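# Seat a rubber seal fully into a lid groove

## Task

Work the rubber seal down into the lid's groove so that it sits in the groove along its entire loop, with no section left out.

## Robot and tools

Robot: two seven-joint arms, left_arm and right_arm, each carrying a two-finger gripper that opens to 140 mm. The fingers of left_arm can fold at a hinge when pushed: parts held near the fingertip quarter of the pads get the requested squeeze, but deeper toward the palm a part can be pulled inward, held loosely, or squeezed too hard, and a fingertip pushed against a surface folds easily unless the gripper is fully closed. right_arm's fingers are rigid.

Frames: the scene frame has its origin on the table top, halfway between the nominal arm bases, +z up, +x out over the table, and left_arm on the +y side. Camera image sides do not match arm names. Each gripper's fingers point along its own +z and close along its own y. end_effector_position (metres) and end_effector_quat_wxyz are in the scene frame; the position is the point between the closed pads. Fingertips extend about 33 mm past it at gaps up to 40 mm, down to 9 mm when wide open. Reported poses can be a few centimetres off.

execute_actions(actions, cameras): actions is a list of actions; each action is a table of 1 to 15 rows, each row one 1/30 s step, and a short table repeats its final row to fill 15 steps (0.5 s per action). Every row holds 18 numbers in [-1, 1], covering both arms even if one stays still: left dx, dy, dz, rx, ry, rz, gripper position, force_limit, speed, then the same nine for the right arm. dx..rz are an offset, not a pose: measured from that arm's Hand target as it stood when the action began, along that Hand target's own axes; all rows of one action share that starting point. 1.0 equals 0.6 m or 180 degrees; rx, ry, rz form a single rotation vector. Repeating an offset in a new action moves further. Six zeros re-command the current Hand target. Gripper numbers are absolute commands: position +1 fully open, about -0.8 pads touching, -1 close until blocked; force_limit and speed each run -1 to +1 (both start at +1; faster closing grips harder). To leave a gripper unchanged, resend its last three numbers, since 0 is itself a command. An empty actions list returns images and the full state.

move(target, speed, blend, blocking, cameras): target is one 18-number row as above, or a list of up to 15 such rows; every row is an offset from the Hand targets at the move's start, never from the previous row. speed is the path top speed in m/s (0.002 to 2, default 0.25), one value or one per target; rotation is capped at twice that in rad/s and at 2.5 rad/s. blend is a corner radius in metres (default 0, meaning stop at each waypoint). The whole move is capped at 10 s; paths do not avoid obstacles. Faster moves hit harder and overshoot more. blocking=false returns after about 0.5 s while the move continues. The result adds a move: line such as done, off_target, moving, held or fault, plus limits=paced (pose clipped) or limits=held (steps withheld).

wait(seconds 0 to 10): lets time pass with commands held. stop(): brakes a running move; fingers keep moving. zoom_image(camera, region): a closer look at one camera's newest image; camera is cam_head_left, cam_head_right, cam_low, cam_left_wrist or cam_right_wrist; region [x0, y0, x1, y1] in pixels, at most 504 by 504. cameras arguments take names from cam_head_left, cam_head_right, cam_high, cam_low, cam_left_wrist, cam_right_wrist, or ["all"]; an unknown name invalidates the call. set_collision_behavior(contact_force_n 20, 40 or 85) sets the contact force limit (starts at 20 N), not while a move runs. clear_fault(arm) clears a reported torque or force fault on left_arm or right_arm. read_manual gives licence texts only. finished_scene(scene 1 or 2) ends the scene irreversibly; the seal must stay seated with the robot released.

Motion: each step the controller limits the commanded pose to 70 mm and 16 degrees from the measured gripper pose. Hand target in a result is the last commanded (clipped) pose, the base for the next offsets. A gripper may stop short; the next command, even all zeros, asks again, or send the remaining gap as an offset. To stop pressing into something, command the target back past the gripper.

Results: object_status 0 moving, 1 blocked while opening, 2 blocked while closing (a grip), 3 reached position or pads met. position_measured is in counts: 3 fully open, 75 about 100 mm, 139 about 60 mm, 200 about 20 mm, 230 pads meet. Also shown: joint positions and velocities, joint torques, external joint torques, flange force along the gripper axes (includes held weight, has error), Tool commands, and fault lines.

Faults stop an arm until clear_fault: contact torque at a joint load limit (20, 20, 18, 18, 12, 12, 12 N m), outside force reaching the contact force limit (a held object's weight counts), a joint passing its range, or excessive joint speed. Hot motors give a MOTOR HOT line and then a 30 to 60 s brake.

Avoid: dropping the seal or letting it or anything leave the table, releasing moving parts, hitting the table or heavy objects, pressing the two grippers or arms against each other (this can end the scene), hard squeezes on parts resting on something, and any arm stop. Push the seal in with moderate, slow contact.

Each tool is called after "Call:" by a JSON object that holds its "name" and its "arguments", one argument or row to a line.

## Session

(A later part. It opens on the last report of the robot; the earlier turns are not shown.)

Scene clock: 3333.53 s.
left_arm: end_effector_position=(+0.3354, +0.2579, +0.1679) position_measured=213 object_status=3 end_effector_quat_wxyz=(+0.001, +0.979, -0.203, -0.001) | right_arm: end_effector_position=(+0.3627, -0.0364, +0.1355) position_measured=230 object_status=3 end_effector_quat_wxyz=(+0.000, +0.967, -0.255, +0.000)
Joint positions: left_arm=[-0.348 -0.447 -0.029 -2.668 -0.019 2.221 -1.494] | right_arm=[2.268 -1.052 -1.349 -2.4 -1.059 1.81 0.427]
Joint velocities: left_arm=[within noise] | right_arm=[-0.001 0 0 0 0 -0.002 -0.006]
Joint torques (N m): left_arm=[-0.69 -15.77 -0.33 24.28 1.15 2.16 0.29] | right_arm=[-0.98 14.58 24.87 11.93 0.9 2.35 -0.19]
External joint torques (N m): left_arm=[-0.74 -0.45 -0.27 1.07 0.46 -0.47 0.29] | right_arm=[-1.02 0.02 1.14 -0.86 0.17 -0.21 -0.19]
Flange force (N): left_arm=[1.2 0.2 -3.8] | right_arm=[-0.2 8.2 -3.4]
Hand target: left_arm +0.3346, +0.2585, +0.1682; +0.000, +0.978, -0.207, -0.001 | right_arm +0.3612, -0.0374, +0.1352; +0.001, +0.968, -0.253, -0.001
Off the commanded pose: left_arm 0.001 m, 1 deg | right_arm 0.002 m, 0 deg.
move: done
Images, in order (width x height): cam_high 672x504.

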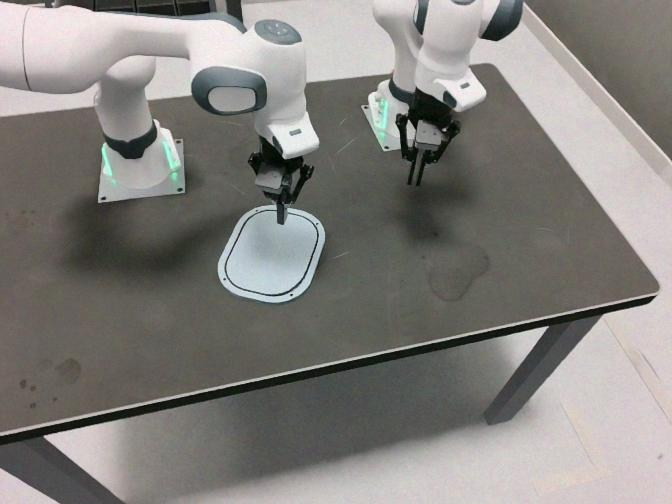

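Call:
{"name": "move", "arguments": {
  "target": [
    [0,0,0,0,0,0,-0.66,-1,-1, 0.1743,-0.1008,0.03,0,0,0.1872,-1,-1,-1],
    [0,0,0,0,0,0,-0.66,-1,-1, 0.1743,-0.1008,0.1053,0,0,0.1872,-0.55,-1,-1]
  ],
  "speed": [0.3,0.1],
  "blend": [0.01,0]
}}

Call:
{"name": "wait", "arguments": {
  "seconds": 0.3,
  "cameras": ["cam_right_wrist"]
}}

Call:
{"name": "zoom_image", "arguments": {
  "camera": "cam_right_wrist",
  "region": [290, 40, 470, 270]
}}

Scene clock: 3350.97 s.
left_arm: end_effector_position=(+0.3354, +0.2579, +0.1679) position_measured=213 object_status=3 end_effector_quat_wxyz=(+0.001, +0.979, -0.203, -0.001) | right_arm: end_effector_position=(+0.4817, -0.0364, +0.0720) position_measured=199 object_status=0 end_effector_quat_wxyz=(+0.002, +0.853, -0.522, -0.002)
Joint positions: left_arm=[-0.348 -0.447 -0.029 -2.668 -0.019 2.221 -1.494] | right_arm=[2.469 -0.961 -1.701 -2.123 -1.076 1.97 0.79]
Joint torques (N m): left_arm=[-0.69 -15.75 -0.34 24.29 1.14 2.18 0.27] | right_arm=[-0.2 25.19 25.83 11.8 0.36 2.74 0.27]
External joint torques (N m): left_arm=[-0.7 -0.37 -0.23 1.05 0.46 -0.46 0.27] | right_arm=[-0.31 1.32 0.27 -0.75 -0.35 0.23 0.27]
Flange force (N): left_arm=[1.4 0.1 -3.6] | right_arm=[0.5 5.3 -0.6]
Hand target: left_arm +0.3346, +0.2585, +0.1682; +0.000, +0.978, -0.207, -0.001 | right_arm +0.4817, -0.0360, +0.0716; +0.002, +0.853, -0.522, -0.001
Off the commanded pose: left_arm 0.001 m, 1 deg | right_arm 0.001 m, 0 deg.
move: done

Scene clock: 3351.27 s.
left_arm: end_effector_position=(+0.3354, +0.2579, +0.1679) position_measured=213 object_status=3 end_effector_quat_wxyz=(+0.001, +0.979, -0.203, -0.001) | right_arm: end_effector_position=(+0.4817, -0.0364, +0.0720) position_measured=199 object_status=3 end_effector_quat_wxyz=(+0.002, +0.853, -0.522, -0.002)
Joint positions: left_arm=[-0.348 -0.447 -0.029 -2.668 -0.019 2.221 -1.494] | right_arm=[2.469 -0.961 -1.701 -2.123 -1.076 1.97 0.79]
Joint torques (N m): left_arm=[-0.69 -15.72 -0.34 24.29 1.15 2.17 0.28] | right_arm=[-0.19 25.16 25.86 11.75 0.37 2.74 0.29]
External joint torques (N m): left_arm=[-0.67 -0.54 -0.2 1.26 0.46 -0.44 0.28] | right_arm=[-0.05 1.37 0.51 -0.83 -0.34 0.25 0.29]
Flange force (N): left_arm=[1.4 0.1 -4.1] | right_arm=[0.0 5.3 -0.8]
Hand target: left_arm +0.3346, +0.2585, +0.1682; +0.000, +0.978, -0.207, -0.001 | right_arm +0.4817, -0.0360, +0.0716; +0.002, +0.853, -0.522, -0.001
Tool commands: left_gripper/position=-0.66 left_gripper/force_limit=-1.0 left_gripper/speed=-1.0 right_gripper/position=-0.55 right_gripper/force_limit=-1.0 right_gripper/speed=-1.0
Off the commanded pose: left_arm 0.001 m, 1 deg | right_arm 0.001 m, 0 deg.
wait: 0.30 s; at rest by 0.17 s
camera_calibration:
cam_right_wrist: T_world_to_cam=[[-0.882668, -0.469961, -0.00578749, 0.420025], [-0.44509, 0.831874, 0.331482, 0.230178], [-0.150969, 0.295165, -0.943444, 0.294536], [0, 0, 0, 1]] pos_world=[0.517658, -0.0810198, 0.204009]
Images, in order (width x height): cam_right_wrist 672x504.

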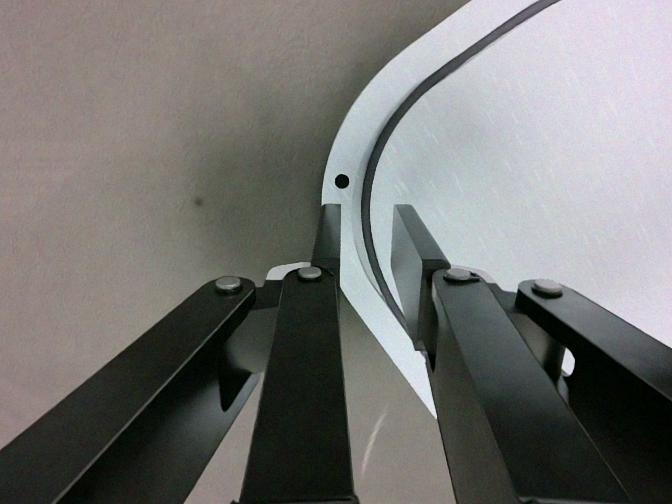

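Scaled by 2.191 from the camera's 672x504 image, which has a finer 960x720 frame.

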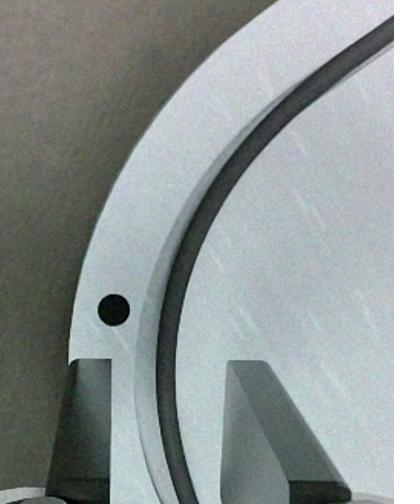

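Call:
{"name": "move", "arguments": {
  "target": [
    [0,0,0,0,0,0,-0.66,-1,-1, 0,0.0018,0.0337,0,0,-0.0317,-0.55,-1,-1],
    [0,0,0,0,0,0,-0.66,-1,-1, 0,0.0018,0.0337,0,0,-0.0317,-1,-1,-1],
    [0,0,0,0,0,0,-0.66,-1,-1, 0,0.0018,0.0285,0,0,-0.0317,-1,-1,-1],
    [0,0,0,0,0,0,-0.66,-1,-1, 0.0010,-0.0052,0.0285,0,0,-0.0317,-1,-1,-1],
    [0,0,0,0,0,0,-0.66,-1,-1, 0.0010,-0.0052,0.0330,0,0,-0.0317,-1,-1,-1]
  ],
  "speed": [0.05,0.05,0.03,0.02,0.02],
  "cameras": ["cam_right_wrist"]
}}

Call:
{"name": "zoom_image", "arguments": {
  "camera": "cam_right_wrist",
  "region": [300, 40, 460, 240]
}}

Scene clock: 3375.17 s.
left_arm: end_effector_position=(+0.3354, +0.2579, +0.1679) position_measured=213 object_status=3 end_effector_quat_wxyz=(+0.001, +0.979, -0.203, -0.001) | right_arm: end_effector_position=(+0.4839, -0.0358, +0.0520) position_measured=225 object_status=2 end_effector_quat_wxyz=(+0.003, +0.877, -0.481, -0.001)
Joint positions: left_arm=[-0.348 -0.447 -0.029 -2.668 -0.019 2.221 -1.494] | right_arm=[2.492 -1.001 -1.736 -2.118 -1.129 1.977 0.716]
Joint torques (N m): left_arm=[-0.66 -15.73 -0.34 24.33 1.16 2.18 0.26] | right_arm=[-0.19 25.49 26.42 11.65 0.47 2.63 -0.17]
External joint torques (N m): left_arm=[-0.66 -0.37 -0.22 1.14 0.47 -0.46 0.26] | right_arm=[-0.18 0.4 0.2 0.02 -0.23 0.1 -0.17]
Flange force (N): left_arm=[1.7 0.1 -3.7] | right_arm=[0.6 1.0 -0.5]
Hand target: left_arm +0.3346, +0.2585, +0.1682; +0.000, +0.978, -0.207, -0.001 | right_arm +0.4847, -0.0351, +0.0517; +0.002, +0.878, -0.479, -0.001
Off the commanded pose: left_arm 0.001 m, 1 deg | right_arm 0.001 m, 0 deg.
move: done
camera_calibration:
cam_right_wrist: T_world_to_cam=[[-0.834676, -0.550708, -0.00603553, 0.396026], [-0.521602, 0.78695, 0.329607, 0.272662], [-0.176767, 0.278263, -0.944099, 0.287678], [0, 0, 0, 1]] pos_world=[0.523626, -0.0765267, 0.184116]
Images, in order (width x height): cam_right_wrist 672x504.

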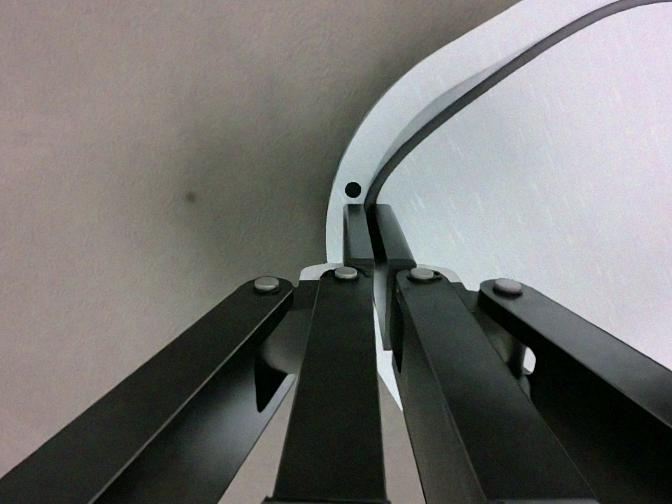

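Scaled by 2.520 from the camera's 672x504 image, which has a finer 960x720 frame.

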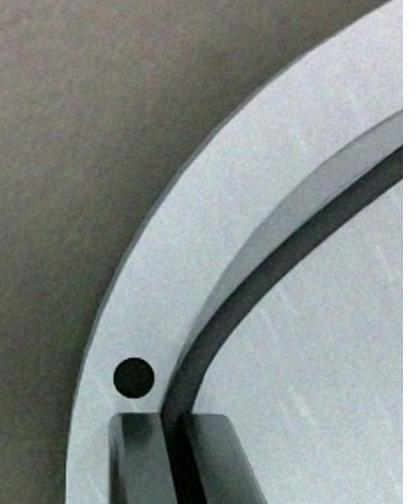

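Call:
{"name": "move", "arguments": {
  "target": [
    [0,0,0,0,0,0,-0.66,-1,-1, 0,0,-0.003,0,0,0,-1,-1,-1],
    [0,0,0,0,0,0,-0.66,-1,-1, 0.0045,0.0002,-0.003,0,0,0.0144,-1,-1,-1],
    [0,0,0,0,0,0,-0.66,-1,-1, 0.0045,0.0002,0,0,0,0.0144,-1,-1,-1]
  ],
  "speed": [0.02,0.01,0.02],
  "cameras": ["cam_right_wrist", "cam_high"]
}}

Call:
{"name": "zoom_image", "arguments": {
  "camera": "cam_right_wrist",
  "region": [300, 20, 500, 240]
}}

Call:
{"name": "zoom_image", "arguments": {
  "camera": "cam_high",
  "region": [255, 190, 345, 310]
}}

Scene clock: 3390.37 s.
left_arm: end_effector_position=(+0.3354, +0.2579, +0.1679) position_measured=213 object_status=3 end_effector_quat_wxyz=(+0.001, +0.979, -0.203, -0.001) | right_arm: end_effector_position=(+0.4853, -0.0374, +0.0520) position_measured=225 object_status=2 end_effector_quat_wxyz=(+0.002, +0.868, -0.496, -0.001)
Joint positions: left_arm=[-0.348 -0.447 -0.029 -2.668 -0.019 2.221 -1.494] | right_arm=[2.488 -1 -1.737 -2.118 -1.129 1.978 0.747]
Joint velocities: left_arm=[within noise] | right_arm=[0.002 0 -0.001 -0.001 0.002 0.003 0.004]
Joint torques (N m): left_arm=[-0.68 -15.75 -0.34 24.28 1.15 2.16 0.27] | right_arm=[-0.9 26.13 26.01 11.5 0.38 2.64 0.3]
External joint torques (N m): left_arm=[-0.68 -0.31 -0.22 1.02 0.46 -0.49 0.27] | right_arm=[-0.91 1.13 -0.06 -0.06 -0.32 0.14 0.3]
Flange force (N): left_arm=[1.5 0.1 -3.5] | right_arm=[1.2 4.0 -0.8]
Hand target: left_arm +0.3346, +0.2585, +0.1682; +0.000, +0.978, -0.207, -0.001 | right_arm +0.4861, -0.0374, +0.0517; +0.002, +0.867, -0.499, -0.001
Off the commanded pose: left_arm 0.001 m, 1 deg | right_arm 0.001 m, 0 deg.
move: done
camera_calibration:
cam_right_wrist: T_world_to_cam=[[-0.852972, -0.521916, -0.00651462, 0.406214], [-0.494637, 0.804279, 0.329347, 0.262342], [-0.166652, 0.284146, -0.944187, 0.283707], [0, 0, 0, 1]] pos_world=[0.523533, -0.079601, 0.184117]
Images, in order (width x height): cam_high 672x504, cam_right_wrist 672x504.

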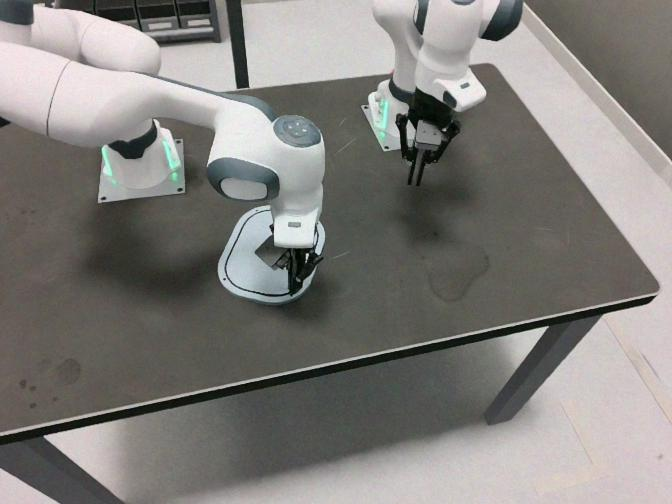

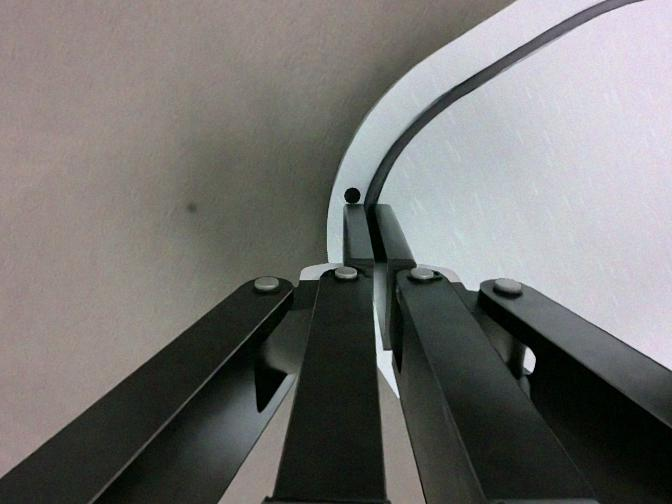

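Scaled by 2.291 from the camera's 672x504 image, which has a finer 960x720 frame.

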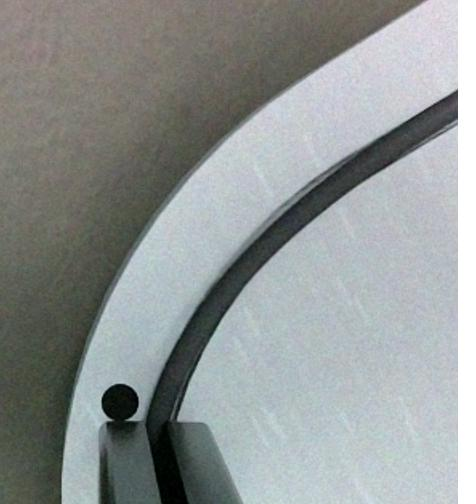

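Scaled by 4.200 from the camera's 672x504 image, which has a finer 960x720 frame.

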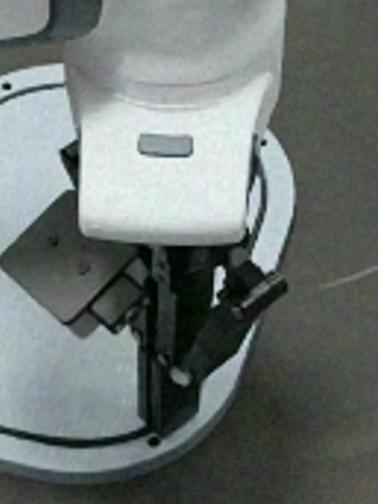

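Call:
{"name": "move", "arguments": {
  "target": [
    [0,0,0,0,0,0,-0.66,-1,-1,0,0,0.0063,0,0,0,-1,-1,-1],
    [0,0,0,0,0,0,-0.66,-1,-1,0,0,0.0035,0,0,0,-0.66,-1,-1],
    [0,0,0,0,0,0,-0.66,-1,-1,0,0,-0.0338,0,0,0,-0.66,-1,-1],
    [0,0,0,0,0,0,-0.66,-1,-1,0,0,-0.0338,0,0,0,-1,-1,-1]
  ],
  "speed": [0.03,0.05,0.06,0.06],
  "cameras": ["cam_right_wrist","cam_high"]
}}

Call:
{"name": "zoom_image", "arguments": {
  "camera": "cam_high",
  "region": [205, 190, 335, 310]
}}

Call:
{"name": "zoom_image", "arguments": {
  "camera": "cam_right_wrist",
  "region": [230, 60, 480, 260]
}}

Scene clock: 3430.93 s.
left_arm: end_effector_position=(+0.3354, +0.2579, +0.1679) position_measured=213 object_status=3 end_effector_quat_wxyz=(+0.001, +0.979, -0.203, -0.001) | right_arm: end_effector_position=(+0.4861, -0.0365, +0.0718) position_measured=230 object_status=0 end_effector_quat_wxyz=(+0.001, +0.866, -0.500, +0.000)
Joint positions: left_arm=[-0.348 -0.447 -0.029 -2.668 -0.019 2.221 -1.494] | right_arm=[2.47 -0.985 -1.695 -2.114 -1.1 1.952 0.744]
Joint torques (N m): left_arm=[-0.71 -15.72 -0.33 24.28 1.16 2.17 0.31] | right_arm=[-0.96 25.08 27.18 12.19 0.72 2.35 -0.17]
External joint torques (N m): left_arm=[-0.69 -0.41 -0.21 1.12 0.47 -0.46 0.31] | right_arm=[-0.97 0.84 1.23 0.03 0.02 -0.16 -0.17]
Flange force (N): left_arm=[1.5 0.0 -3.7] | right_arm=[2.3 4.8 -4.6]
Hand target: left_arm +0.3346, +0.2585, +0.1682; +0.000, +0.978, -0.207, -0.001 | right_arm +0.4862, -0.0374, +0.0720; +0.002, +0.867, -0.499, -0.001
Off the commanded pose: left_arm 0.001 m, 1 deg | right_arm 0.001 m, 0 deg.
move: done
camera_calibration:
cam_right_wrist: T_world_to_cam=[[-0.856927, -0.515329, -0.0105416, 0.409948], [-0.489641, 0.80748, 0.32898, 0.253182], [-0.161021, 0.287073, -0.944278, 0.299689], [0, 0, 0, 1]] pos_world=[0.52352, -0.0792133, 0.20402]
Images, in order (width x height): cam_high 672x504, cam_right_wrist 672x504.

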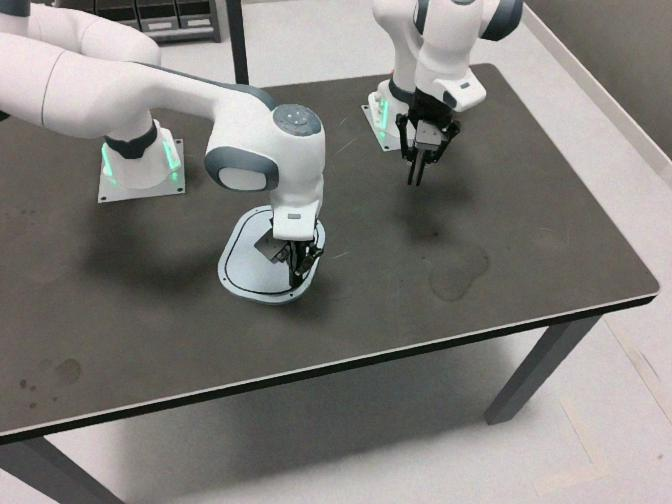

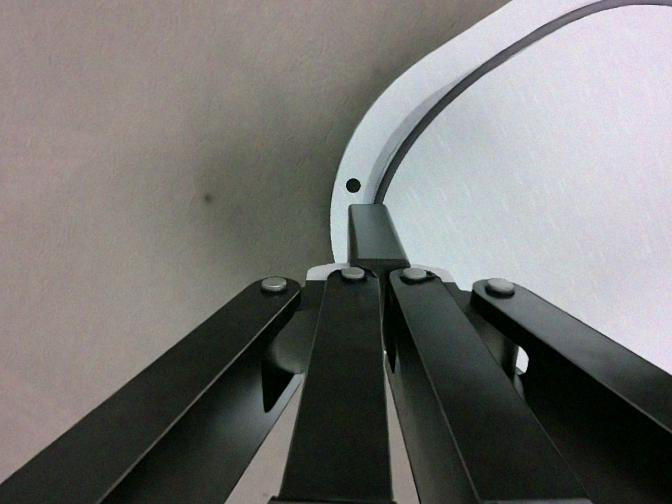

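Scaled by 3.877 from the camera's 672x504 image, which has a finer 960x720 frame.

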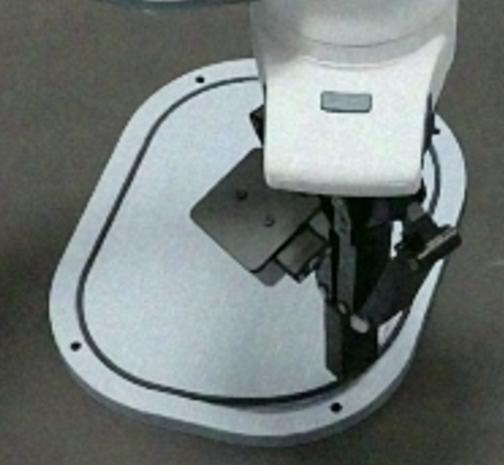

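Scaled by 2.016 from the camera's 672x504 image, which has a finer 960x720 frame.

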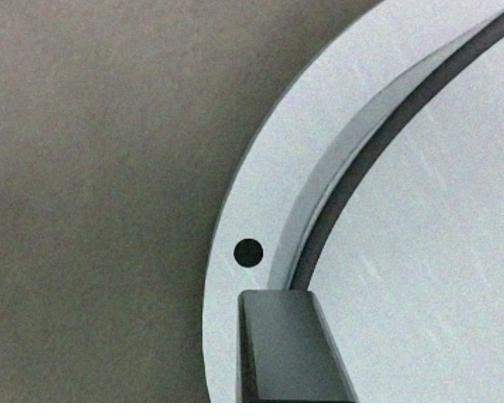

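Call:
{"name": "move", "arguments": {
  "target": [
    [0,0,0,0,0,0,-0.66,-1,-1,-0.2272,0.1155,-0.0467,0,0,-0.1767,-1,-1,-1]
  ],
  "speed": 0.15,
  "cameras": ["cam_right_wrist"]
}}

Call:
{"name": "zoom_image", "arguments": {
  "camera": "cam_right_wrist",
  "region": [200, 0, 560, 230]
}}

Scene clock: 3481.67 s.
left_arm: end_effector_position=(+0.3354, +0.2579, +0.1679) position_measured=213 object_status=3 end_effector_quat_wxyz=(+0.001, +0.979, -0.203, -0.001) | right_arm: end_effector_position=(+0.3586, +0.0461, +0.1007) position_measured=230 object_status=3 end_effector_quat_wxyz=(+0.000, +0.969, -0.246, -0.001)
Joint positions: left_arm=[-0.348 -0.447 -0.029 -2.668 -0.019 2.221 -1.494] | right_arm=[2.586 -1.015 -1.539 -2.244 -1.1 1.883 0.506]
Joint velocities: left_arm=[within noise] | right_arm=[0 0 -0.001 -0.002 0 0 -0.005]
Joint torques (N m): left_arm=[-0.69 -15.7 -0.31 24.32 1.15 2.18 0.26] | right_arm=[-0.55 19.74 26.45 11.61 0.61 2.36 -0.21]
External joint torques (N m): left_arm=[-0.67 -0.38 -0.17 1.17 0.46 -0.44 0.26] | right_arm=[-0.39 0.25 0.99 -0.53 -0.1 -0.17 -0.21]
Flange force (N): left_arm=[1.7 0.0 -3.7] | right_arm=[0.2 4.7 -2.7]
Hand target: left_arm +0.3346, +0.2585, +0.1682; +0.000, +0.978, -0.207, -0.001 | right_arm +0.3579, +0.0458, +0.1004; +0.001, +0.970, -0.242, -0.002
Off the commanded pose: left_arm 0.001 m, 1 deg | right_arm 0.001 m, 0 deg.
move: done
camera_calibration:
cam_right_wrist: T_world_to_cam=[[-0.462328, -0.886643, -0.01083, 0.219262], [-0.838102, 0.432963, 0.331855, 0.25646], [-0.289548, 0.162502, -0.943268, 0.33452], [0, 0, 0, 1]] pos_world=[0.41317, 0.0290094, 0.232809]
Images, in order (width x height): cam_right_wrist 672x504.

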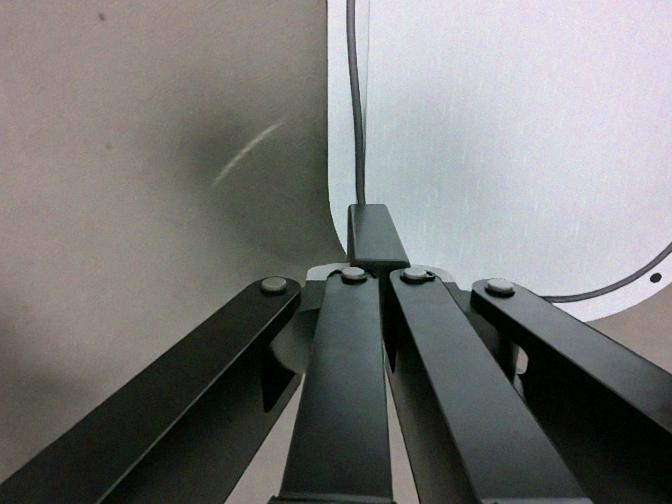

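Scaled by 1.400 from the camera's 672x504 image, which has a finer 960x720 frame.

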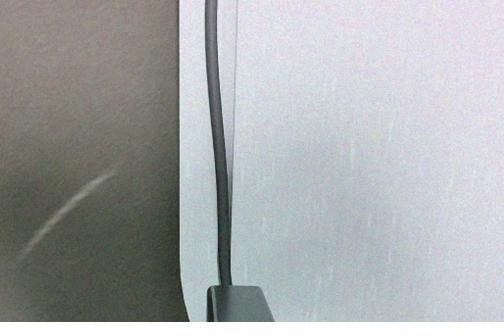

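Call:
{"name": "move", "arguments": {
  "target": [
    [0,0,0,0,0,0,-0.66,-1,-1,0.1667,-0.011,0.0473,0,0,-0.0267,-0.55,-1,-1],
    [0,0,0,0,0,0,-0.66,-1,-1,0.1667,-0.011,0.0817,0,0,-0.0267,-0.55,-1,-1],
    [0,0,0,0,0,0,-0.66,-1,-1,0.1667,-0.011,0.0817,0,0,-0.0267,-1,-1,-1],
    [0,0,0,0,0,0,-0.66,-1,-1,0.1667,-0.011,0.0765,0,0,-0.0267,-1,-1,-1],
    [0,0,0,0,0,0,-0.66,-1,-1,0.1683,-0.0017,0.0765,0,0,0,-1,-1,-1],
    [0,0,0,0,0,0,-0.66,-1,-1,0.1683,-0.0017,0.081,0,0,0,-1,-1,-1]
  ],
  "speed": [0.15,0.05,0.05,0.03,0.03,0.03],
  "cameras": ["cam_right_wrist"]
}}

Call:
{"name": "zoom_image", "arguments": {
  "camera": "cam_right_wrist",
  "region": [260, 40, 512, 230]
}}

Scene clock: 3528.20 s.
left_arm: end_effector_position=(+0.3354, +0.2579, +0.1679) position_measured=213 object_status=3 end_effector_quat_wxyz=(+0.001, +0.979, -0.203, -0.001) | right_arm: end_effector_position=(+0.4478, -0.0016, +0.0522) position_measured=225 object_status=2 end_effector_quat_wxyz=(+0.002, +0.971, -0.241, -0.002)
Joint positions: left_arm=[-0.348 -0.447 -0.029 -2.668 -0.019 2.221 -1.494] | right_arm=[2.539 -1.102 -1.676 -2.144 -1.212 1.897 0.328]
Joint velocities: left_arm=[within noise] | right_arm=[0 -0.001 0.001 0.001 -0.001 0.002 0.007]
Joint torques (N m): left_arm=[-0.68 -15.71 -0.35 24.28 1.14 2.17 0.27] | right_arm=[-0.62 25.48 27.94 8.79 0.58 2.73 0.35]
External joint torques (N m): left_arm=[-0.69 -0.35 -0.24 1.06 0.45 -0.46 0.27] | right_arm=[-0.73 0.87 0.29 -0.84 -0.14 0.17 0.35]
Flange force (N): left_arm=[1.5 0.1 -3.6] | right_arm=[-1.9 5.9 -1.0]
Hand target: left_arm +0.3346, +0.2585, +0.1682; +0.000, +0.978, -0.207, -0.001 | right_arm +0.4473, -0.0009, +0.0515; +0.001, +0.970, -0.242, -0.002
Off the commanded pose: left_arm 0.001 m, 1 deg | right_arm 0.001 m, 0 deg.
move: done
camera_calibration:
cam_right_wrist: T_world_to_cam=[[-0.452088, -0.891942, -0.00747413, 0.213016], [-0.842591, 0.424295, 0.331685, 0.369991], [-0.292672, 0.156249, -0.943361, 0.323669], [0, 0, 0, 1]] pos_world=[0.502782, -0.0175598, 0.184209]
Images, in order (width x height): cam_right_wrist 672x504.

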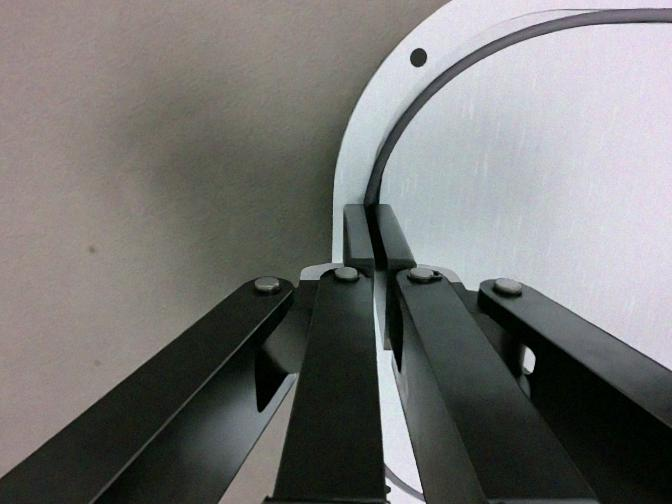

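Scaled by 2.000 from the camera's 672x504 image, which has a finer 960x720 frame.

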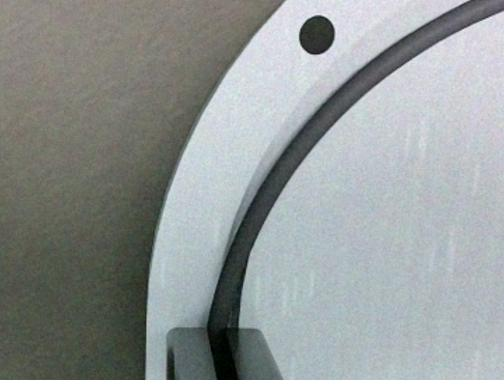

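Call:
{"name": "zoom_image", "arguments": {
  "camera": "cam_right_wrist",
  "region": [330, 130, 430, 210]
}}

Scaled by 5.040 from the camera's 672x504 image, which has a finer 960x720 frame.

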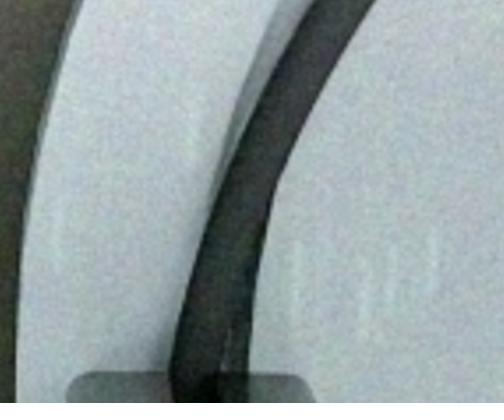

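Call:
{"name": "move", "arguments": {
  "target": [
    [0,0,0,0,0,0,-0.66,-1,-1,0,0,-0.0033,0,0,0,-1,-1,-1],
    [0,0,0,0,0,0,-0.66,-1,-1,0.0012,0.0027,-0.0033,0,0,0,-1,-1,-1],
    [0,0,0,0,0,0,-0.66,-1,-1,0.0012,0.0027,0.0058,0,0,0,-1,-1,-1],
    [0,0,0,0,0,0,-0.66,-1,-1,0.0012,0.0027,0.0025,0,0,0,-0.66,-1,-1],
    [0,0,0,0,0,0,-0.66,-1,-1,0.0012,0.0027,-0.0342,0,0,0,-0.66,-1,-1],
    [0,0,0,0,0,0,-0.66,-1,-1,0.0012,0.0027,-0.0342,0,0,0,-1,-1,-1]
  ],
  "speed": [0.03,0.03,0.03,0.04,0.06,0.06],
  "cameras": ["cam_right_wrist"]
}}

Call:
{"name": "zoom_image", "arguments": {
  "camera": "cam_right_wrist",
  "region": [290, 60, 490, 212]
}}

Scene clock: 3574.03 s.
left_arm: end_effector_position=(+0.3354, +0.2579, +0.1679) position_measured=213 object_status=3 end_effector_quat_wxyz=(+0.001, +0.979, -0.203, -0.001) | right_arm: end_effector_position=(+0.4470, -0.0017, +0.0718) position_measured=230 object_status=0 end_effector_quat_wxyz=(+0.000, +0.970, -0.243, -0.001)
Joint positions: left_arm=[-0.348 -0.447 -0.029 -2.668 -0.019 2.221 -1.494] | right_arm=[2.52 -1.089 -1.632 -2.146 -1.184 1.872 0.327]
Joint torques (N m): left_arm=[-0.69 -15.71 -0.36 24.23 1.14 2.17 0.3] | right_arm=[-0.93 24.61 28.69 10.23 0.76 2.38 -0.19]
External joint torques (N m): left_arm=[-0.66 -0.36 -0.22 1.05 0.45 -0.47 0.3] | right_arm=[-0.97 0.74 1.18 -0.06 0.04 -0.18 -0.19]
Flange force (N): left_arm=[1.4 0.0 -3.6] | right_arm=[0.2 5.0 -4.1]
Hand target: left_arm +0.3346, +0.2585, +0.1682; +0.000, +0.978, -0.207, -0.001 | right_arm +0.4473, -0.0027, +0.0720; +0.001, +0.970, -0.242, -0.002
Off the commanded pose: left_arm 0.001 m, 1 deg | right_arm 0.001 m, 0 deg.
move: done
camera_calibration:
cam_right_wrist: T_world_to_cam=[[-0.456619, -0.889596, -0.0108755, 0.21495], [-0.841381, 0.427835, 0.330204, 0.362421], [-0.289096, 0.159928, -0.943847, 0.340363], [0, 0, 0, 1]] pos_world=[0.501482, -0.0182713, 0.203915]
Images, in order (width x height): cam_right_wrist 672x504.

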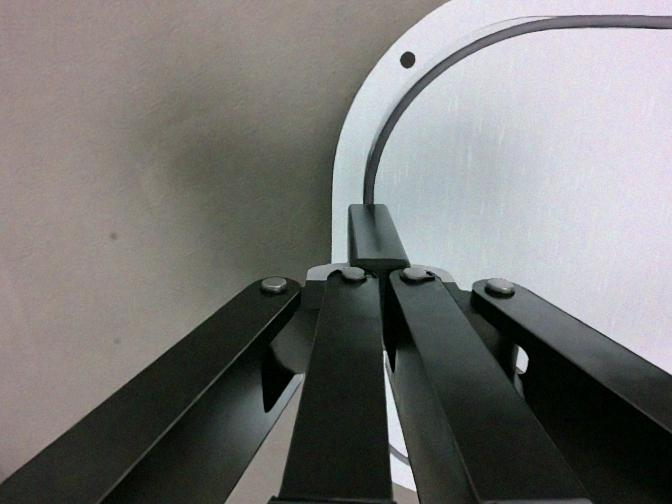

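Scaled by 2.520 from the camera's 672x504 image, which has a finer 960x720 frame.

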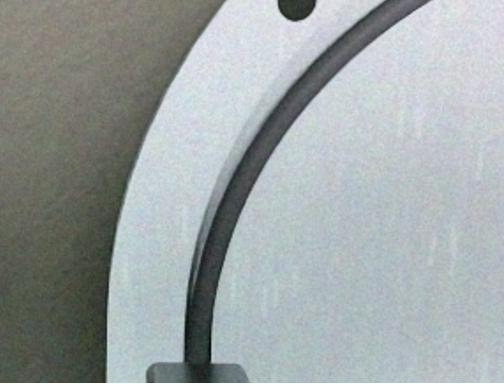

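Call:
{"name": "move", "arguments": {
  "target": [
    [0,0,0,0,0,0,-0.66,-1,-1,0.0827,0.0215,0,0,0,0.2139,-0.55,-1,-1],
    [0,0,0,0,0,0,-0.66,-1,-1,0.0827,0.0215,0.0343,0,0,0.2139,-0.55,-1,-1],
    [0,0,0,0,0,0,-0.66,-1,-1,0.0827,0.0215,0.0343,0,0,0.2139,-1,-1,-1],
    [0,0,0,0,0,0,-0.66,-1,-1,0.0827,0.0215,0.0292,0,0,0.2139,-1,-1,-1],
    [0,0,0,0,0,0,-0.66,-1,-1,0.0846,0.019,0.0292,0,0,0.2139,-1,-1,-1],
    [0,0,0,0,0,0,-0.66,-1,-1,0.0846,0.019,0.0337,0,0,0.2139,-1,-1,-1]
  ],
  "speed": [0.12,0.05,0.05,0.03,0.02,0.03],
  "cameras": ["cam_right_wrist"]
}}

Call:
{"name": "zoom_image", "arguments": {
  "camera": "cam_right_wrist",
  "region": [320, 90, 470, 212]
}}

Scene clock: 3654.73 s.
left_arm: end_effector_position=(+0.3354, +0.2579, +0.1679) position_measured=213 object_status=3 end_effector_quat_wxyz=(+0.001, +0.979, -0.203, -0.001) | right_arm: end_effector_position=(+0.4861, -0.0374, +0.0525) position_measured=227 object_status=2 end_effector_quat_wxyz=(+0.003, +0.836, -0.548, -0.001)
Joint positions: left_arm=[-0.348 -0.447 -0.029 -2.668 -0.019 2.221 -1.494] | right_arm=[2.493 -0.983 -1.745 -2.117 -1.115 1.99 0.862]
Joint torques (N m): left_arm=[-0.72 -15.72 -0.3 24.33 1.16 2.17 0.27] | right_arm=[-0.06 25.38 25.58 11.77 0.42 2.79 0.14]
External joint torques (N m): left_arm=[-0.73 -0.47 -0.19 1.19 0.47 -0.45 0.27] | right_arm=[-0.17 0.37 -0.27 -0.08 -0.28 0.29 0.14]
Flange force (N): left_arm=[1.5 0.1 -3.9] | right_arm=[0.2 1.1 1.1]
Hand target: left_arm +0.3346, +0.2585, +0.1682; +0.000, +0.978, -0.207, -0.001 | right_arm +0.4866, -0.0366, +0.0517; +0.002, +0.836, -0.549, -0.001
Off the commanded pose: left_arm 0.001 m, 1 deg | right_arm 0.001 m, 0 deg.
move: done
camera_calibration:
cam_right_wrist: T_world_to_cam=[[-0.909944, -0.414673, -0.00691825, 0.438746], [-0.393835, 0.858749, 0.327786, 0.215631], [-0.129983, 0.300991, -0.944727, 0.267134], [0, 0, 0, 1]] pos_world=[0.51888, -0.083642, 0.184723]
Images, in order (width x height): cam_right_wrist 672x504.

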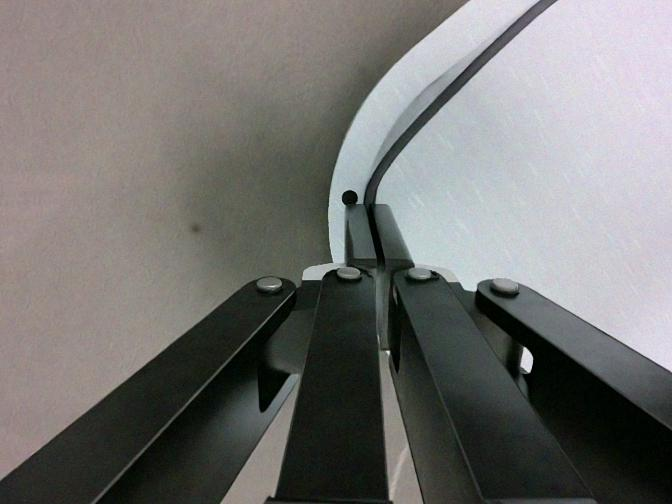

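Scaled by 3.360 from the camera's 672x504 image, which has a finer 960x720 frame.

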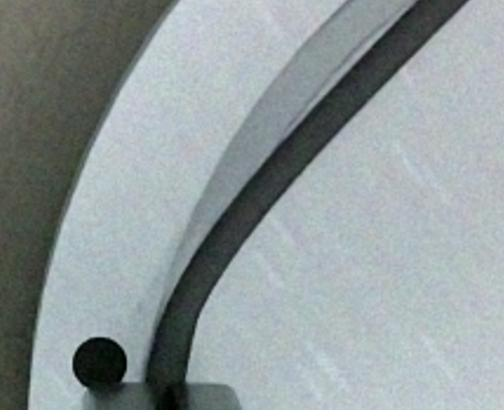

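Call:
{"name": "move", "arguments": {
  "target": [
    [0,0,0,0,0,0,-0.66,-1,-1,0,0,-0.0033,0,0,0,-1,-1,-1],
    [0,0,0,0,0,0,-0.66,-1,-1,0.0033,-0.0007,-0.0033,0,0,0.0104,-1,-1,-1],
    [0,0,0,0,0,0,-0.66,-1,-1,0.0033,-0.0007,0.0062,0,0,0.0104,-1,-1,-1],
    [0,0,0,0,0,0,-0.66,-1,-1,0.0033,-0.0007,0.0028,0,0,0.0104,-0.66,-1,-1],
    [0,0,0,0,0,0,-0.66,-1,-1,0.0033,-0.0007,-0.0338,0,0,0.0104,-0.66,-1,-1],
    [0,0,0,0,0,0,-0.66,-1,-1,0.0033,-0.0007,-0.0338,0,0,0.0104,-1,-1,-1]
  ],
  "speed": [0.03,0.03,0.03,0.04,0.06,0.06],
  "cameras": ["cam_right_wrist"]
}}

Call:
{"name": "zoom_image", "arguments": {
  "camera": "cam_right_wrist",
  "region": [310, 60, 510, 212]
}}

Scene clock: 3684.13 s.
left_arm: end_effector_position=(+0.3354, +0.2579, +0.1679) position_measured=213 object_status=3 end_effector_quat_wxyz=(+0.001, +0.979, -0.203, -0.001) | right_arm: end_effector_position=(+0.4878, -0.0374, +0.0718) position_measured=230 object_status=0 end_effector_quat_wxyz=(+0.001, +0.827, -0.563, +0.000)
Joint positions: left_arm=[-0.348 -0.447 -0.029 -2.668 -0.019 2.221 -1.494] | right_arm=[2.472 -0.967 -1.705 -2.112 -1.085 1.967 0.883]
Joint torques (N m): left_arm=[-0.68 -15.7 -0.31 24.3 1.15 2.17 0.26] | right_arm=[-0.93 25.06 26.86 12.46 0.7 2.32 -0.17]
External joint torques (N m): left_arm=[-0.62 -0.43 -0.13 1.17 0.47 -0.45 0.26] | right_arm=[-1.08 0.72 1.03 -0.07 -0.01 -0.2 -0.17]
Flange force (N): left_arm=[1.6 -0.1 -3.8] | right_arm=[3.3 4.8 -4.2]
Hand target: left_arm +0.3346, +0.2585, +0.1682; +0.000, +0.978, -0.207, -0.001 | right_arm +0.4879, -0.0383, +0.0720; +0.002, +0.827, -0.562, -0.001
Off the commanded pose: left_arm 0.001 m, 1 deg | right_arm 0.001 m, 0 deg.
move: done
camera_calibration:
cam_right_wrist: T_world_to_cam=[[-0.924141, -0.381906, -0.0105656, 0.448802], [-0.363897, 0.871466, 0.328825, 0.195746], [-0.116372, 0.307725, -0.944332, 0.279186], [0, 0, 0, 1]] pos_world=[0.518477, -0.0850981, 0.20402]
Images, in order (width x height): cam_right_wrist 672x504.

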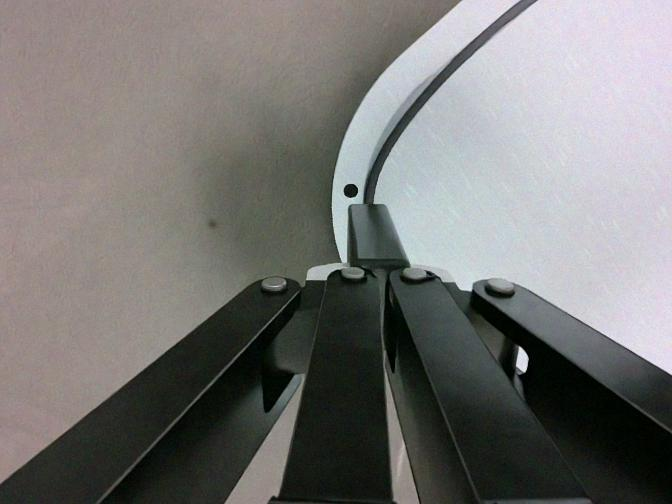

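Scaled by 2.520 from the camera's 672x504 image, which has a finer 960x720 frame.

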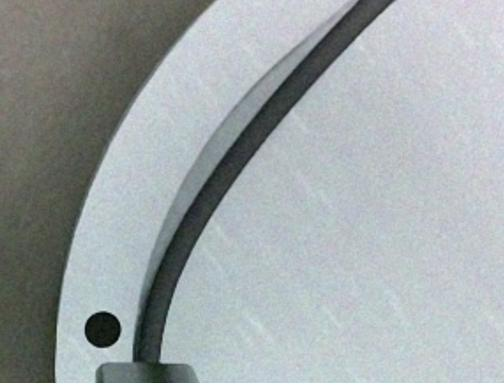

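Call:
{"name": "move", "arguments": {
  "target": [
    [0,0,0,0,0,0,-0.66,-1,-1,0.0718,0.024,0,0,0,0.2222,-0.55,-1,-1],
    [0,0,0,0,0,0,-0.66,-1,-1,0.0718,0.024,0.0343,0,0,0.2222,-0.55,-1,-1],
    [0,0,0,0,0,0,-0.66,-1,-1,0.0718,0.024,0.0343,0,0,0.2222,-1,-1,-1],
    [0,0,0,0,0,0,-0.66,-1,-1,0.0718,0.024,0.0292,0,0,0.2222,-1,-1,-1],
    [0,0,0,0,0,0,-0.66,-1,-1,0.0748,0.0205,0.0292,0,0,0.2222,-1,-1,-1],
    [0,0,0,0,0,0,-0.66,-1,-1,0.0748,0.0205,0.0337,0,0,0.2222,-1,-1,-1]
  ],
  "speed": [0.12,0.05,0.05,0.03,0.02,0.03],
  "cameras": ["cam_right_wrist"]
}}

Call:
{"name": "zoom_image", "arguments": {
  "camera": "cam_right_wrist",
  "region": [310, 80, 480, 212]
}}

Scene clock: 3717.90 s.
left_arm: end_effector_position=(+0.3354, +0.2579, +0.1679) position_measured=213 object_status=3 end_effector_quat_wxyz=(+0.001, +0.979, -0.203, -0.001) | right_arm: end_effector_position=(+0.4918, -0.0845, +0.0523) position_measured=226 object_status=2 end_effector_quat_wxyz=(-0.003, -0.584, +0.811, +0.000)
Joint positions: left_arm=[-0.348 -0.447 -0.029 -2.668 -0.019 2.221 -1.494] | right_arm=[2.396 -0.79 -1.802 -2.201 -0.967 2.145 1.455]
Joint torques (N m): left_arm=[-0.69 -15.76 -0.36 24.27 1.16 2.15 0.27] | right_arm=[-0.4 22.72 20.7 14.35 0.4 2.61 0.02]
External joint torques (N m): left_arm=[-0.66 -0.43 -0.22 1.1 0.47 -0.47 0.26] | right_arm=[-0.23 0.64 -0.58 -0.26 -0.28 0.15 0.02]
Flange force (N): left_arm=[1.3 0.1 -3.8] | right_arm=[1.2 0.8 1.4]
Hand target: left_arm +0.3346, +0.2585, +0.1682; +0.000, +0.978, -0.207, -0.001 | right_arm +0.4928, -0.0845, +0.0519; -0.002, -0.585, +0.811, +0.000
Off the commanded pose: left_arm 0.001 m, 1 deg | right_arm 0.001 m, 0 deg.
move: done
camera_calibration:
cam_right_wrist: T_world_to_cam=[[-0.953615, 0.300925, -0.00788545, 0.50634], [0.282053, 0.902351, 0.325897, -0.0701595], [0.105186, 0.308556, -0.945372, 0.16689], [0, 0, 0, 1]] pos_world=[0.485088, -0.140557, 0.18463]
Images, in order (width x height): cam_right_wrist 672x504.

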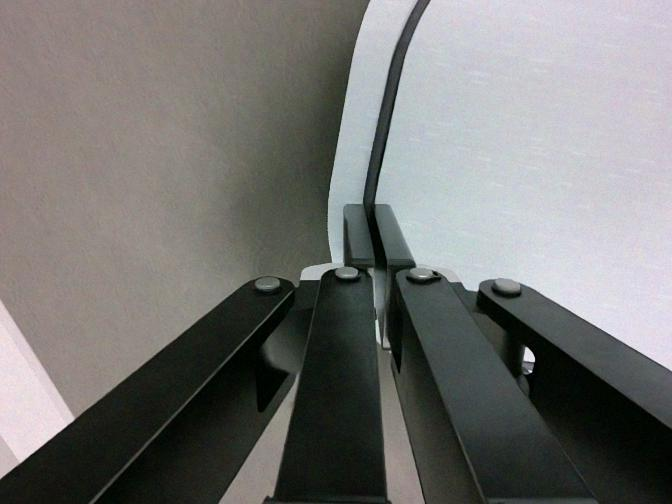

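Scaled by 2.965 from the camera's 672x504 image, which has a finer 960x720 frame.

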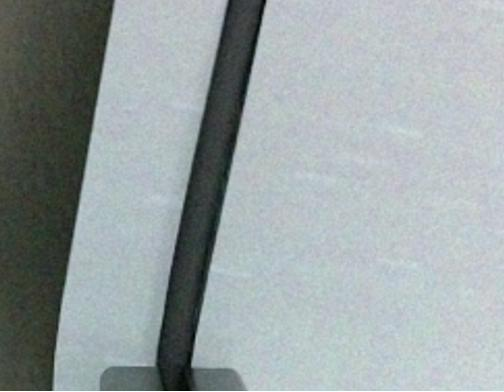

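Call:
{"name": "move", "arguments": {
  "target": [
    [0,0,0,0,0,0,-0.66,-1,-1,0,0.0005,0.0065,0,0,0,-1,-1,-1],
    [0,0,0,0,0,0,-0.66,-1,-1,0,0.0005,0.0032,0,0,0,-0.66,-1,-1],
    [0,0,0,0,0,0,-0.66,-1,-1,0,0.0005,-0.0335,0,0,0,-0.66,-1,-1],
    [0,0,0,0,0,0,-0.66,-1,-1,-0.08,-0.0167,-0.0467,0,0,0,-1,-1,-1]
  ],
  "speed": [0.03,0.04,0.06,0.1],
  "cameras": ["cam_right_wrist"]
}}

Call:
{"name": "zoom_image", "arguments": {
  "camera": "cam_right_wrist",
  "region": [310, 0, 510, 205]
}}

Scene clock: 3730.77 s.
left_arm: end_effector_position=(+0.3354, +0.2579, +0.1679) position_measured=213 object_status=3 end_effector_quat_wxyz=(+0.001, +0.979, -0.203, -0.001) | right_arm: end_effector_position=(+0.5185, -0.0422, +0.0802) position_measured=230 object_status=0 end_effector_quat_wxyz=(+0.000, -0.586, +0.811, -0.001)
Joint positions: left_arm=[-0.348 -0.447 -0.029 -2.668 -0.019 2.221 -1.494] | right_arm=[2.539 -0.807 -1.823 -2.041 -0.92 2.063 1.445]
Joint torques (N m): left_arm=[-0.69 -15.68 -0.32 24.25 1.14 2.18 0.27] | right_arm=[-0.27 26.14 22.94 15.72 0.85 2.29 0.08]
External joint torques (N m): left_arm=[-0.7 -0.41 -0.22 1.11 0.46 -0.45 0.26] | right_arm=[-0.32 0.4 0.44 0.19 0.14 -0.17 0.08]
Flange force (N): left_arm=[1.4 0.1 -3.7] | right_arm=[1.4 0.7 -2.2]
Hand target: left_arm +0.3346, +0.2585, +0.1682; +0.000, +0.978, -0.207, -0.001 | right_arm +0.5176, -0.0421, +0.0797; -0.002, -0.585, +0.811, +0.000
Off the commanded pose: left_arm 0.001 m, 1 deg | right_arm 0.001 m, 0 deg.
move: done
camera_calibration:
cam_right_wrist: T_world_to_cam=[[-0.954471, 0.298016, -0.0131154, 0.520035], [0.277392, 0.902874, 0.328438, -0.122803], [0.109721, 0.309847, -0.944434, 0.175099], [0, 0, 0, 1]] pos_world=[0.511211, -0.0983567, 0.212523]
Images, in order (width x height): cam_right_wrist 672x504.

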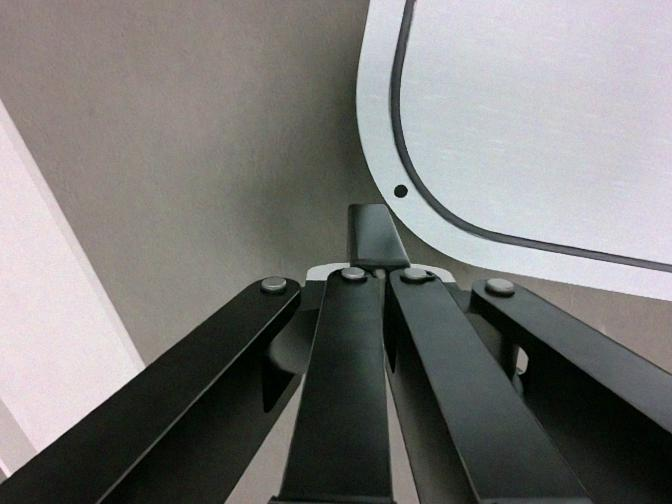

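Scaled by 2.459 from the camera's 672x504 image, which has a finer 960x720 frame.

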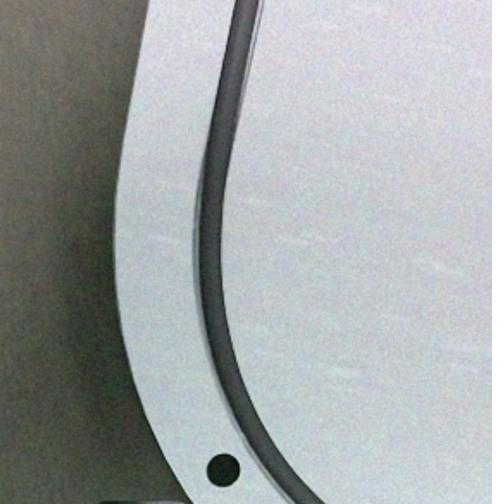

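Call:
{"name": "move", "arguments": {
  "target": [
    [0,0,0,0,0,0,-0.66,-1,-1,0.0397,0.0312,0.0362,0,0,-0.1667,-1,-1,-1],
    [0,0,0,0,0,0,-0.66,-1,-1,0.0397,0.0312,0.0528,0,0,-0.1667,-1,-1,-1],
    [0,0,0,0,0,0,-0.66,-1,-1,0.0387,0.0294,0.0528,0,0,-0.1667,-1,-1,-1],
    [0,0,0,0,0,0,-0.66,-1,-1,0.0387,0.0294,0.0295,0,0,-0.1667,-1,-1,-1],
    [0,0,0,0,0,0,-0.66,-1,-1,0.0589,0.0226,0.0362,0,0,-0.1,-1,-1,-1],
    [0,0,0,0,0,0,-0.66,-1,-1,0.0589,0.0226,0.0528,0,0,-0.1,-1,-1,-1],
    [0,0,0,0,0,0,-0.66,-1,-1,0.0582,0.0205,0.0528,0,0,-0.1,-1,-1,-1],
    [0,0,0,0,0,0,-0.66,-1,-1,0.0582,0.0205,0.0295,0,0,-0.1,-1,-1,-1],
    [0,0,0,0,0,0,-0.66,-1,-1,0.0795,0.0182,0.0362,0,0,-0.0333,-1,-1,-1],
    [0,0,0,0,0,0,-0.66,-1,-1,0.0795,0.0182,0.0528,0,0,-0.0333,-1,-1,-1],
    [0,0,0,0,0,0,-0.66,-1,-1,0.0793,0.0161,0.0528,0,0,-0.0333,-1,-1,-1],
    [0,0,0,0,0,0,-0.66,-1,-1,0.0793,0.0161,0.0295,0,0,-0.0333,-1,-1,-1]
  ],
  "speed": [0.12,0.03,0.01,0.08,0.12,0.03,0.01,0.08,0.12,0.03,0.01,0.08]
}}

Scene clock: 3801.07 s.
left_arm: end_effector_position=(+0.3354, +0.2579, +0.1679) position_measured=213 object_status=3 end_effector_quat_wxyz=(+0.001, +0.979, -0.203, -0.001) | right_arm: end_effector_position=(+0.4936, -0.0833, +0.0620) position_measured=230 object_status=3 end_effector_quat_wxyz=(+0.000, -0.626, +0.780, +0.000)
Joint positions: left_arm=[-0.348 -0.447 -0.029 -2.668 -0.019 2.221 -1.494] | right_arm=[2.372 -0.827 -1.757 -2.193 -0.993 2.099 1.366]
Joint velocities: left_arm=[within noise] | right_arm=[0.001 -0.001 -0.001 0 0 -0.004 -0.001]
Joint torques (N m): left_arm=[-0.65 -15.76 -0.33 24.32 1.15 2.18 0.27] | right_arm=[-0.93 22.59 23.31 13.96 0.83 2.24 -0.21]
External joint torques (N m): left_arm=[-0.69 -0.36 -0.24 1.07 0.46 -0.47 0.27] | right_arm=[-1.01 0.73 0.87 -0.24 0.14 -0.24 -0.21]
Flange force (N): left_arm=[1.5 0.1 -3.6] | right_arm=[5.7 3.1 -5.1]
Hand target: left_arm +0.3346, +0.2585, +0.1682; +0.000, +0.978, -0.207, -0.001 | right_arm +0.4933, -0.0842, +0.0622; -0.002, -0.626, +0.780, +0.000
Off the commanded pose: left_arm 0.001 m, 1 deg | right_arm 0.001 m, 0 deg.
move: done

Call:
{"name": "move", "arguments": {
  "target": [
    [0,0,0,0,0,0,-0.66,-1,-1,0.0176,0.0037,0.007,0,0,0.0556,-1,-1,-1],
    [0,0,0,0,0,0,-0.66,-1,-1,0.0176,0.0037,0.0237,0,0,0.0556,-1,-1,-1],
    [0,0,0,0,0,0,-0.66,-1,-1,0.0176,0.0017,0.0237,0,0,0.0556,-1,-1,-1],
    [0,0,0,0,0,0,-0.66,-1,-1,0.0176,0.0017,0.0003,0,0,0.0556,-1,-1,-1],
    [0,0,0,0,0,0,-0.66,-1,-1,0.0434,0.0094,0.007,0,0,0.0867,-1,-1,-1],
    [0,0,0,0,0,0,-0.66,-1,-1,0.0434,0.0094,0.0237,0,0,0.0867,-1,-1,-1],
    [0,0,0,0,0,0,-0.66,-1,-1,0.0434,0.0094,0.0003,0,0,0.0867,-1,-1,-1],
    [0,0,0,0,0,0,-0.66,-1,-1,0.0659,0.0157,0.007,0,0,0.0867,-1,-1,-1],
    [0,0,0,0,0,0,-0.66,-1,-1,0.0659,0.0157,0.0237,0,0,0.0867,-1,-1,-1],
    [0,0,0,0,0,0,-0.66,-1,-1,0.0659,0.0157,-0.0163,0,0,0.0867,-1,-1,-1]
  ],
  "speed": [0.12,0.03,0.01,0.08,0.12,0.03,0.08,0.12,0.03,0.08]
}}

Call:
{"name": "move", "arguments": {
  "target": [
    [0,0,0,0,0,0,-0.66,-1,-1,-0.1826,0.1627,-0.0334,0,0,-0.5,-1,-1,-1]
  ],
  "speed": 0.2,
  "cameras": ["cam_right_wrist"]
}}

Call:
{"name": "zoom_image", "arguments": {
  "camera": "cam_right_wrist",
  "region": [280, 0, 480, 205]
}}

Scene clock: 3835.67 s.
left_arm: end_effector_position=(+0.3354, +0.2579, +0.1679) position_measured=213 object_status=3 end_effector_quat_wxyz=(+0.001, +0.979, -0.203, -0.001) | right_arm: end_effector_position=(+0.4761, -0.1201, +0.0720) position_measured=230 object_status=3 end_effector_quat_wxyz=(+0.000, -0.514, +0.858, -0.001)
Joint positions: left_arm=[-0.348 -0.447 -0.029 -2.668 -0.019 2.221 -1.494] | right_arm=[2.205 -0.736 -1.679 -2.308 -0.928 2.154 1.573]
Joint velocities: left_arm=[within noise] | right_arm=[0.001 -0.001 0.001 0 0 -0.004 -0.003]
Joint torques (N m): left_arm=[-0.76 -15.72 -0.33 24.29 1.15 2.17 0.29] | right_arm=[-0.98 17.21 21.05 14.96 0.84 2.31 -0.19]
External joint torques (N m): left_arm=[-0.71 -0.41 -0.16 1.14 0.46 -0.45 0.29] | right_arm=[-0.99 0.35 1.28 -0.23 0.15 -0.15 -0.2]
Flange force (N): left_arm=[1.5 0.0 -3.8] | right_arm=[7.7 2.7 -6.9]
Hand target: left_arm +0.3346, +0.2585, +0.1682; +0.000, +0.978, -0.207, -0.001 | right_arm +0.4757, -0.1208, +0.0721; -0.002, -0.515, +0.857, +0.000
Off the commanded pose: left_arm 0.001 m, 1 deg | right_arm 0.001 m, 0 deg.
move: done

Scene clock: 3840.93 s.
left_arm: end_effector_position=(+0.3354, +0.2579, +0.1679) position_measured=213 object_status=3 end_effector_quat_wxyz=(+0.001, +0.979, -0.203, -0.001) | right_arm: end_effector_position=(+0.4405, +0.0219, +0.0920) position_measured=230 object_status=3 end_effector_quat_wxyz=(+0.001, +0.969, -0.246, -0.002)
Joint positions: left_arm=[-0.348 -0.447 -0.029 -2.668 -0.019 2.221 -1.494] | right_arm=[2.576 -1.111 -1.592 -2.097 -1.17 1.812 0.36]
Joint velocities: left_arm=[within noise] | right_arm=[0.001 0 0.002 0 0 -0.001 -0.007]
Joint torques (N m): left_arm=[-0.69 -15.74 -0.32 24.29 1.16 2.17 0.28] | right_arm=[-0.22 25.34 29.07 10.29 0.58 2.41 -0.17]
External joint torques (N m): left_arm=[-0.72 -0.39 -0.24 1.12 0.47 -0.46 0.28] | right_arm=[-0.14 0.82 0.94 -0.08 -0.15 -0.15 -0.17]
Flange force (N): left_arm=[1.6 0.1 -3.7] | right_arm=[-0.2 2.0 -2.5]
Hand target: left_arm +0.3346, +0.2585, +0.1682; +0.000, +0.978, -0.207, -0.001 | right_arm +0.4411, +0.0218, +0.0920; +0.001, +0.970, -0.242, -0.002
Off the commanded pose: left_arm 0.001 m, 1 deg | right_arm 0.001 m, 0 deg.
move: done
camera_calibration:
cam_right_wrist: T_world_to_cam=[[-0.461346, -0.887168, -0.00963784, 0.235052], [-0.837849, 0.432075, 0.333647, 0.338215], [-0.291837, 0.162002, -0.942649, 0.354832], [0, 0, 0, 1]] pos_world=[0.495367, 0.00491272, 0.223902]
Images, in order (width x height): cam_right_wrist 672x504.

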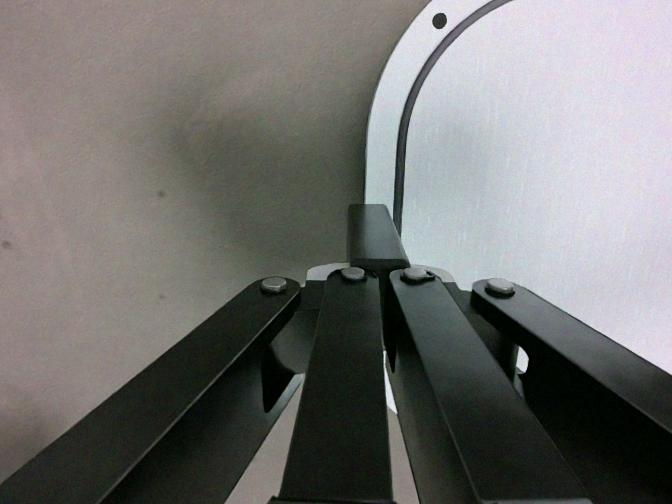

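Scaled by 2.459 from the camera's 672x504 image, which has a finer 960x720 frame.

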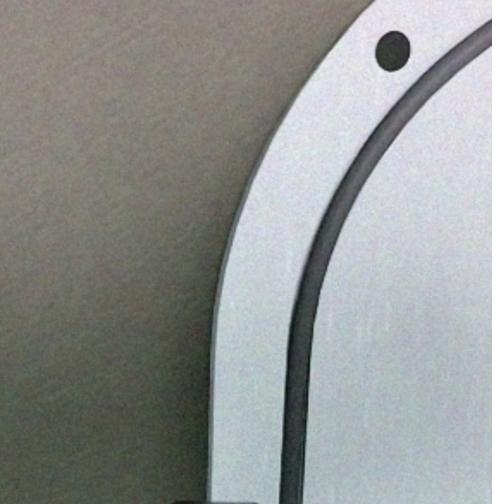

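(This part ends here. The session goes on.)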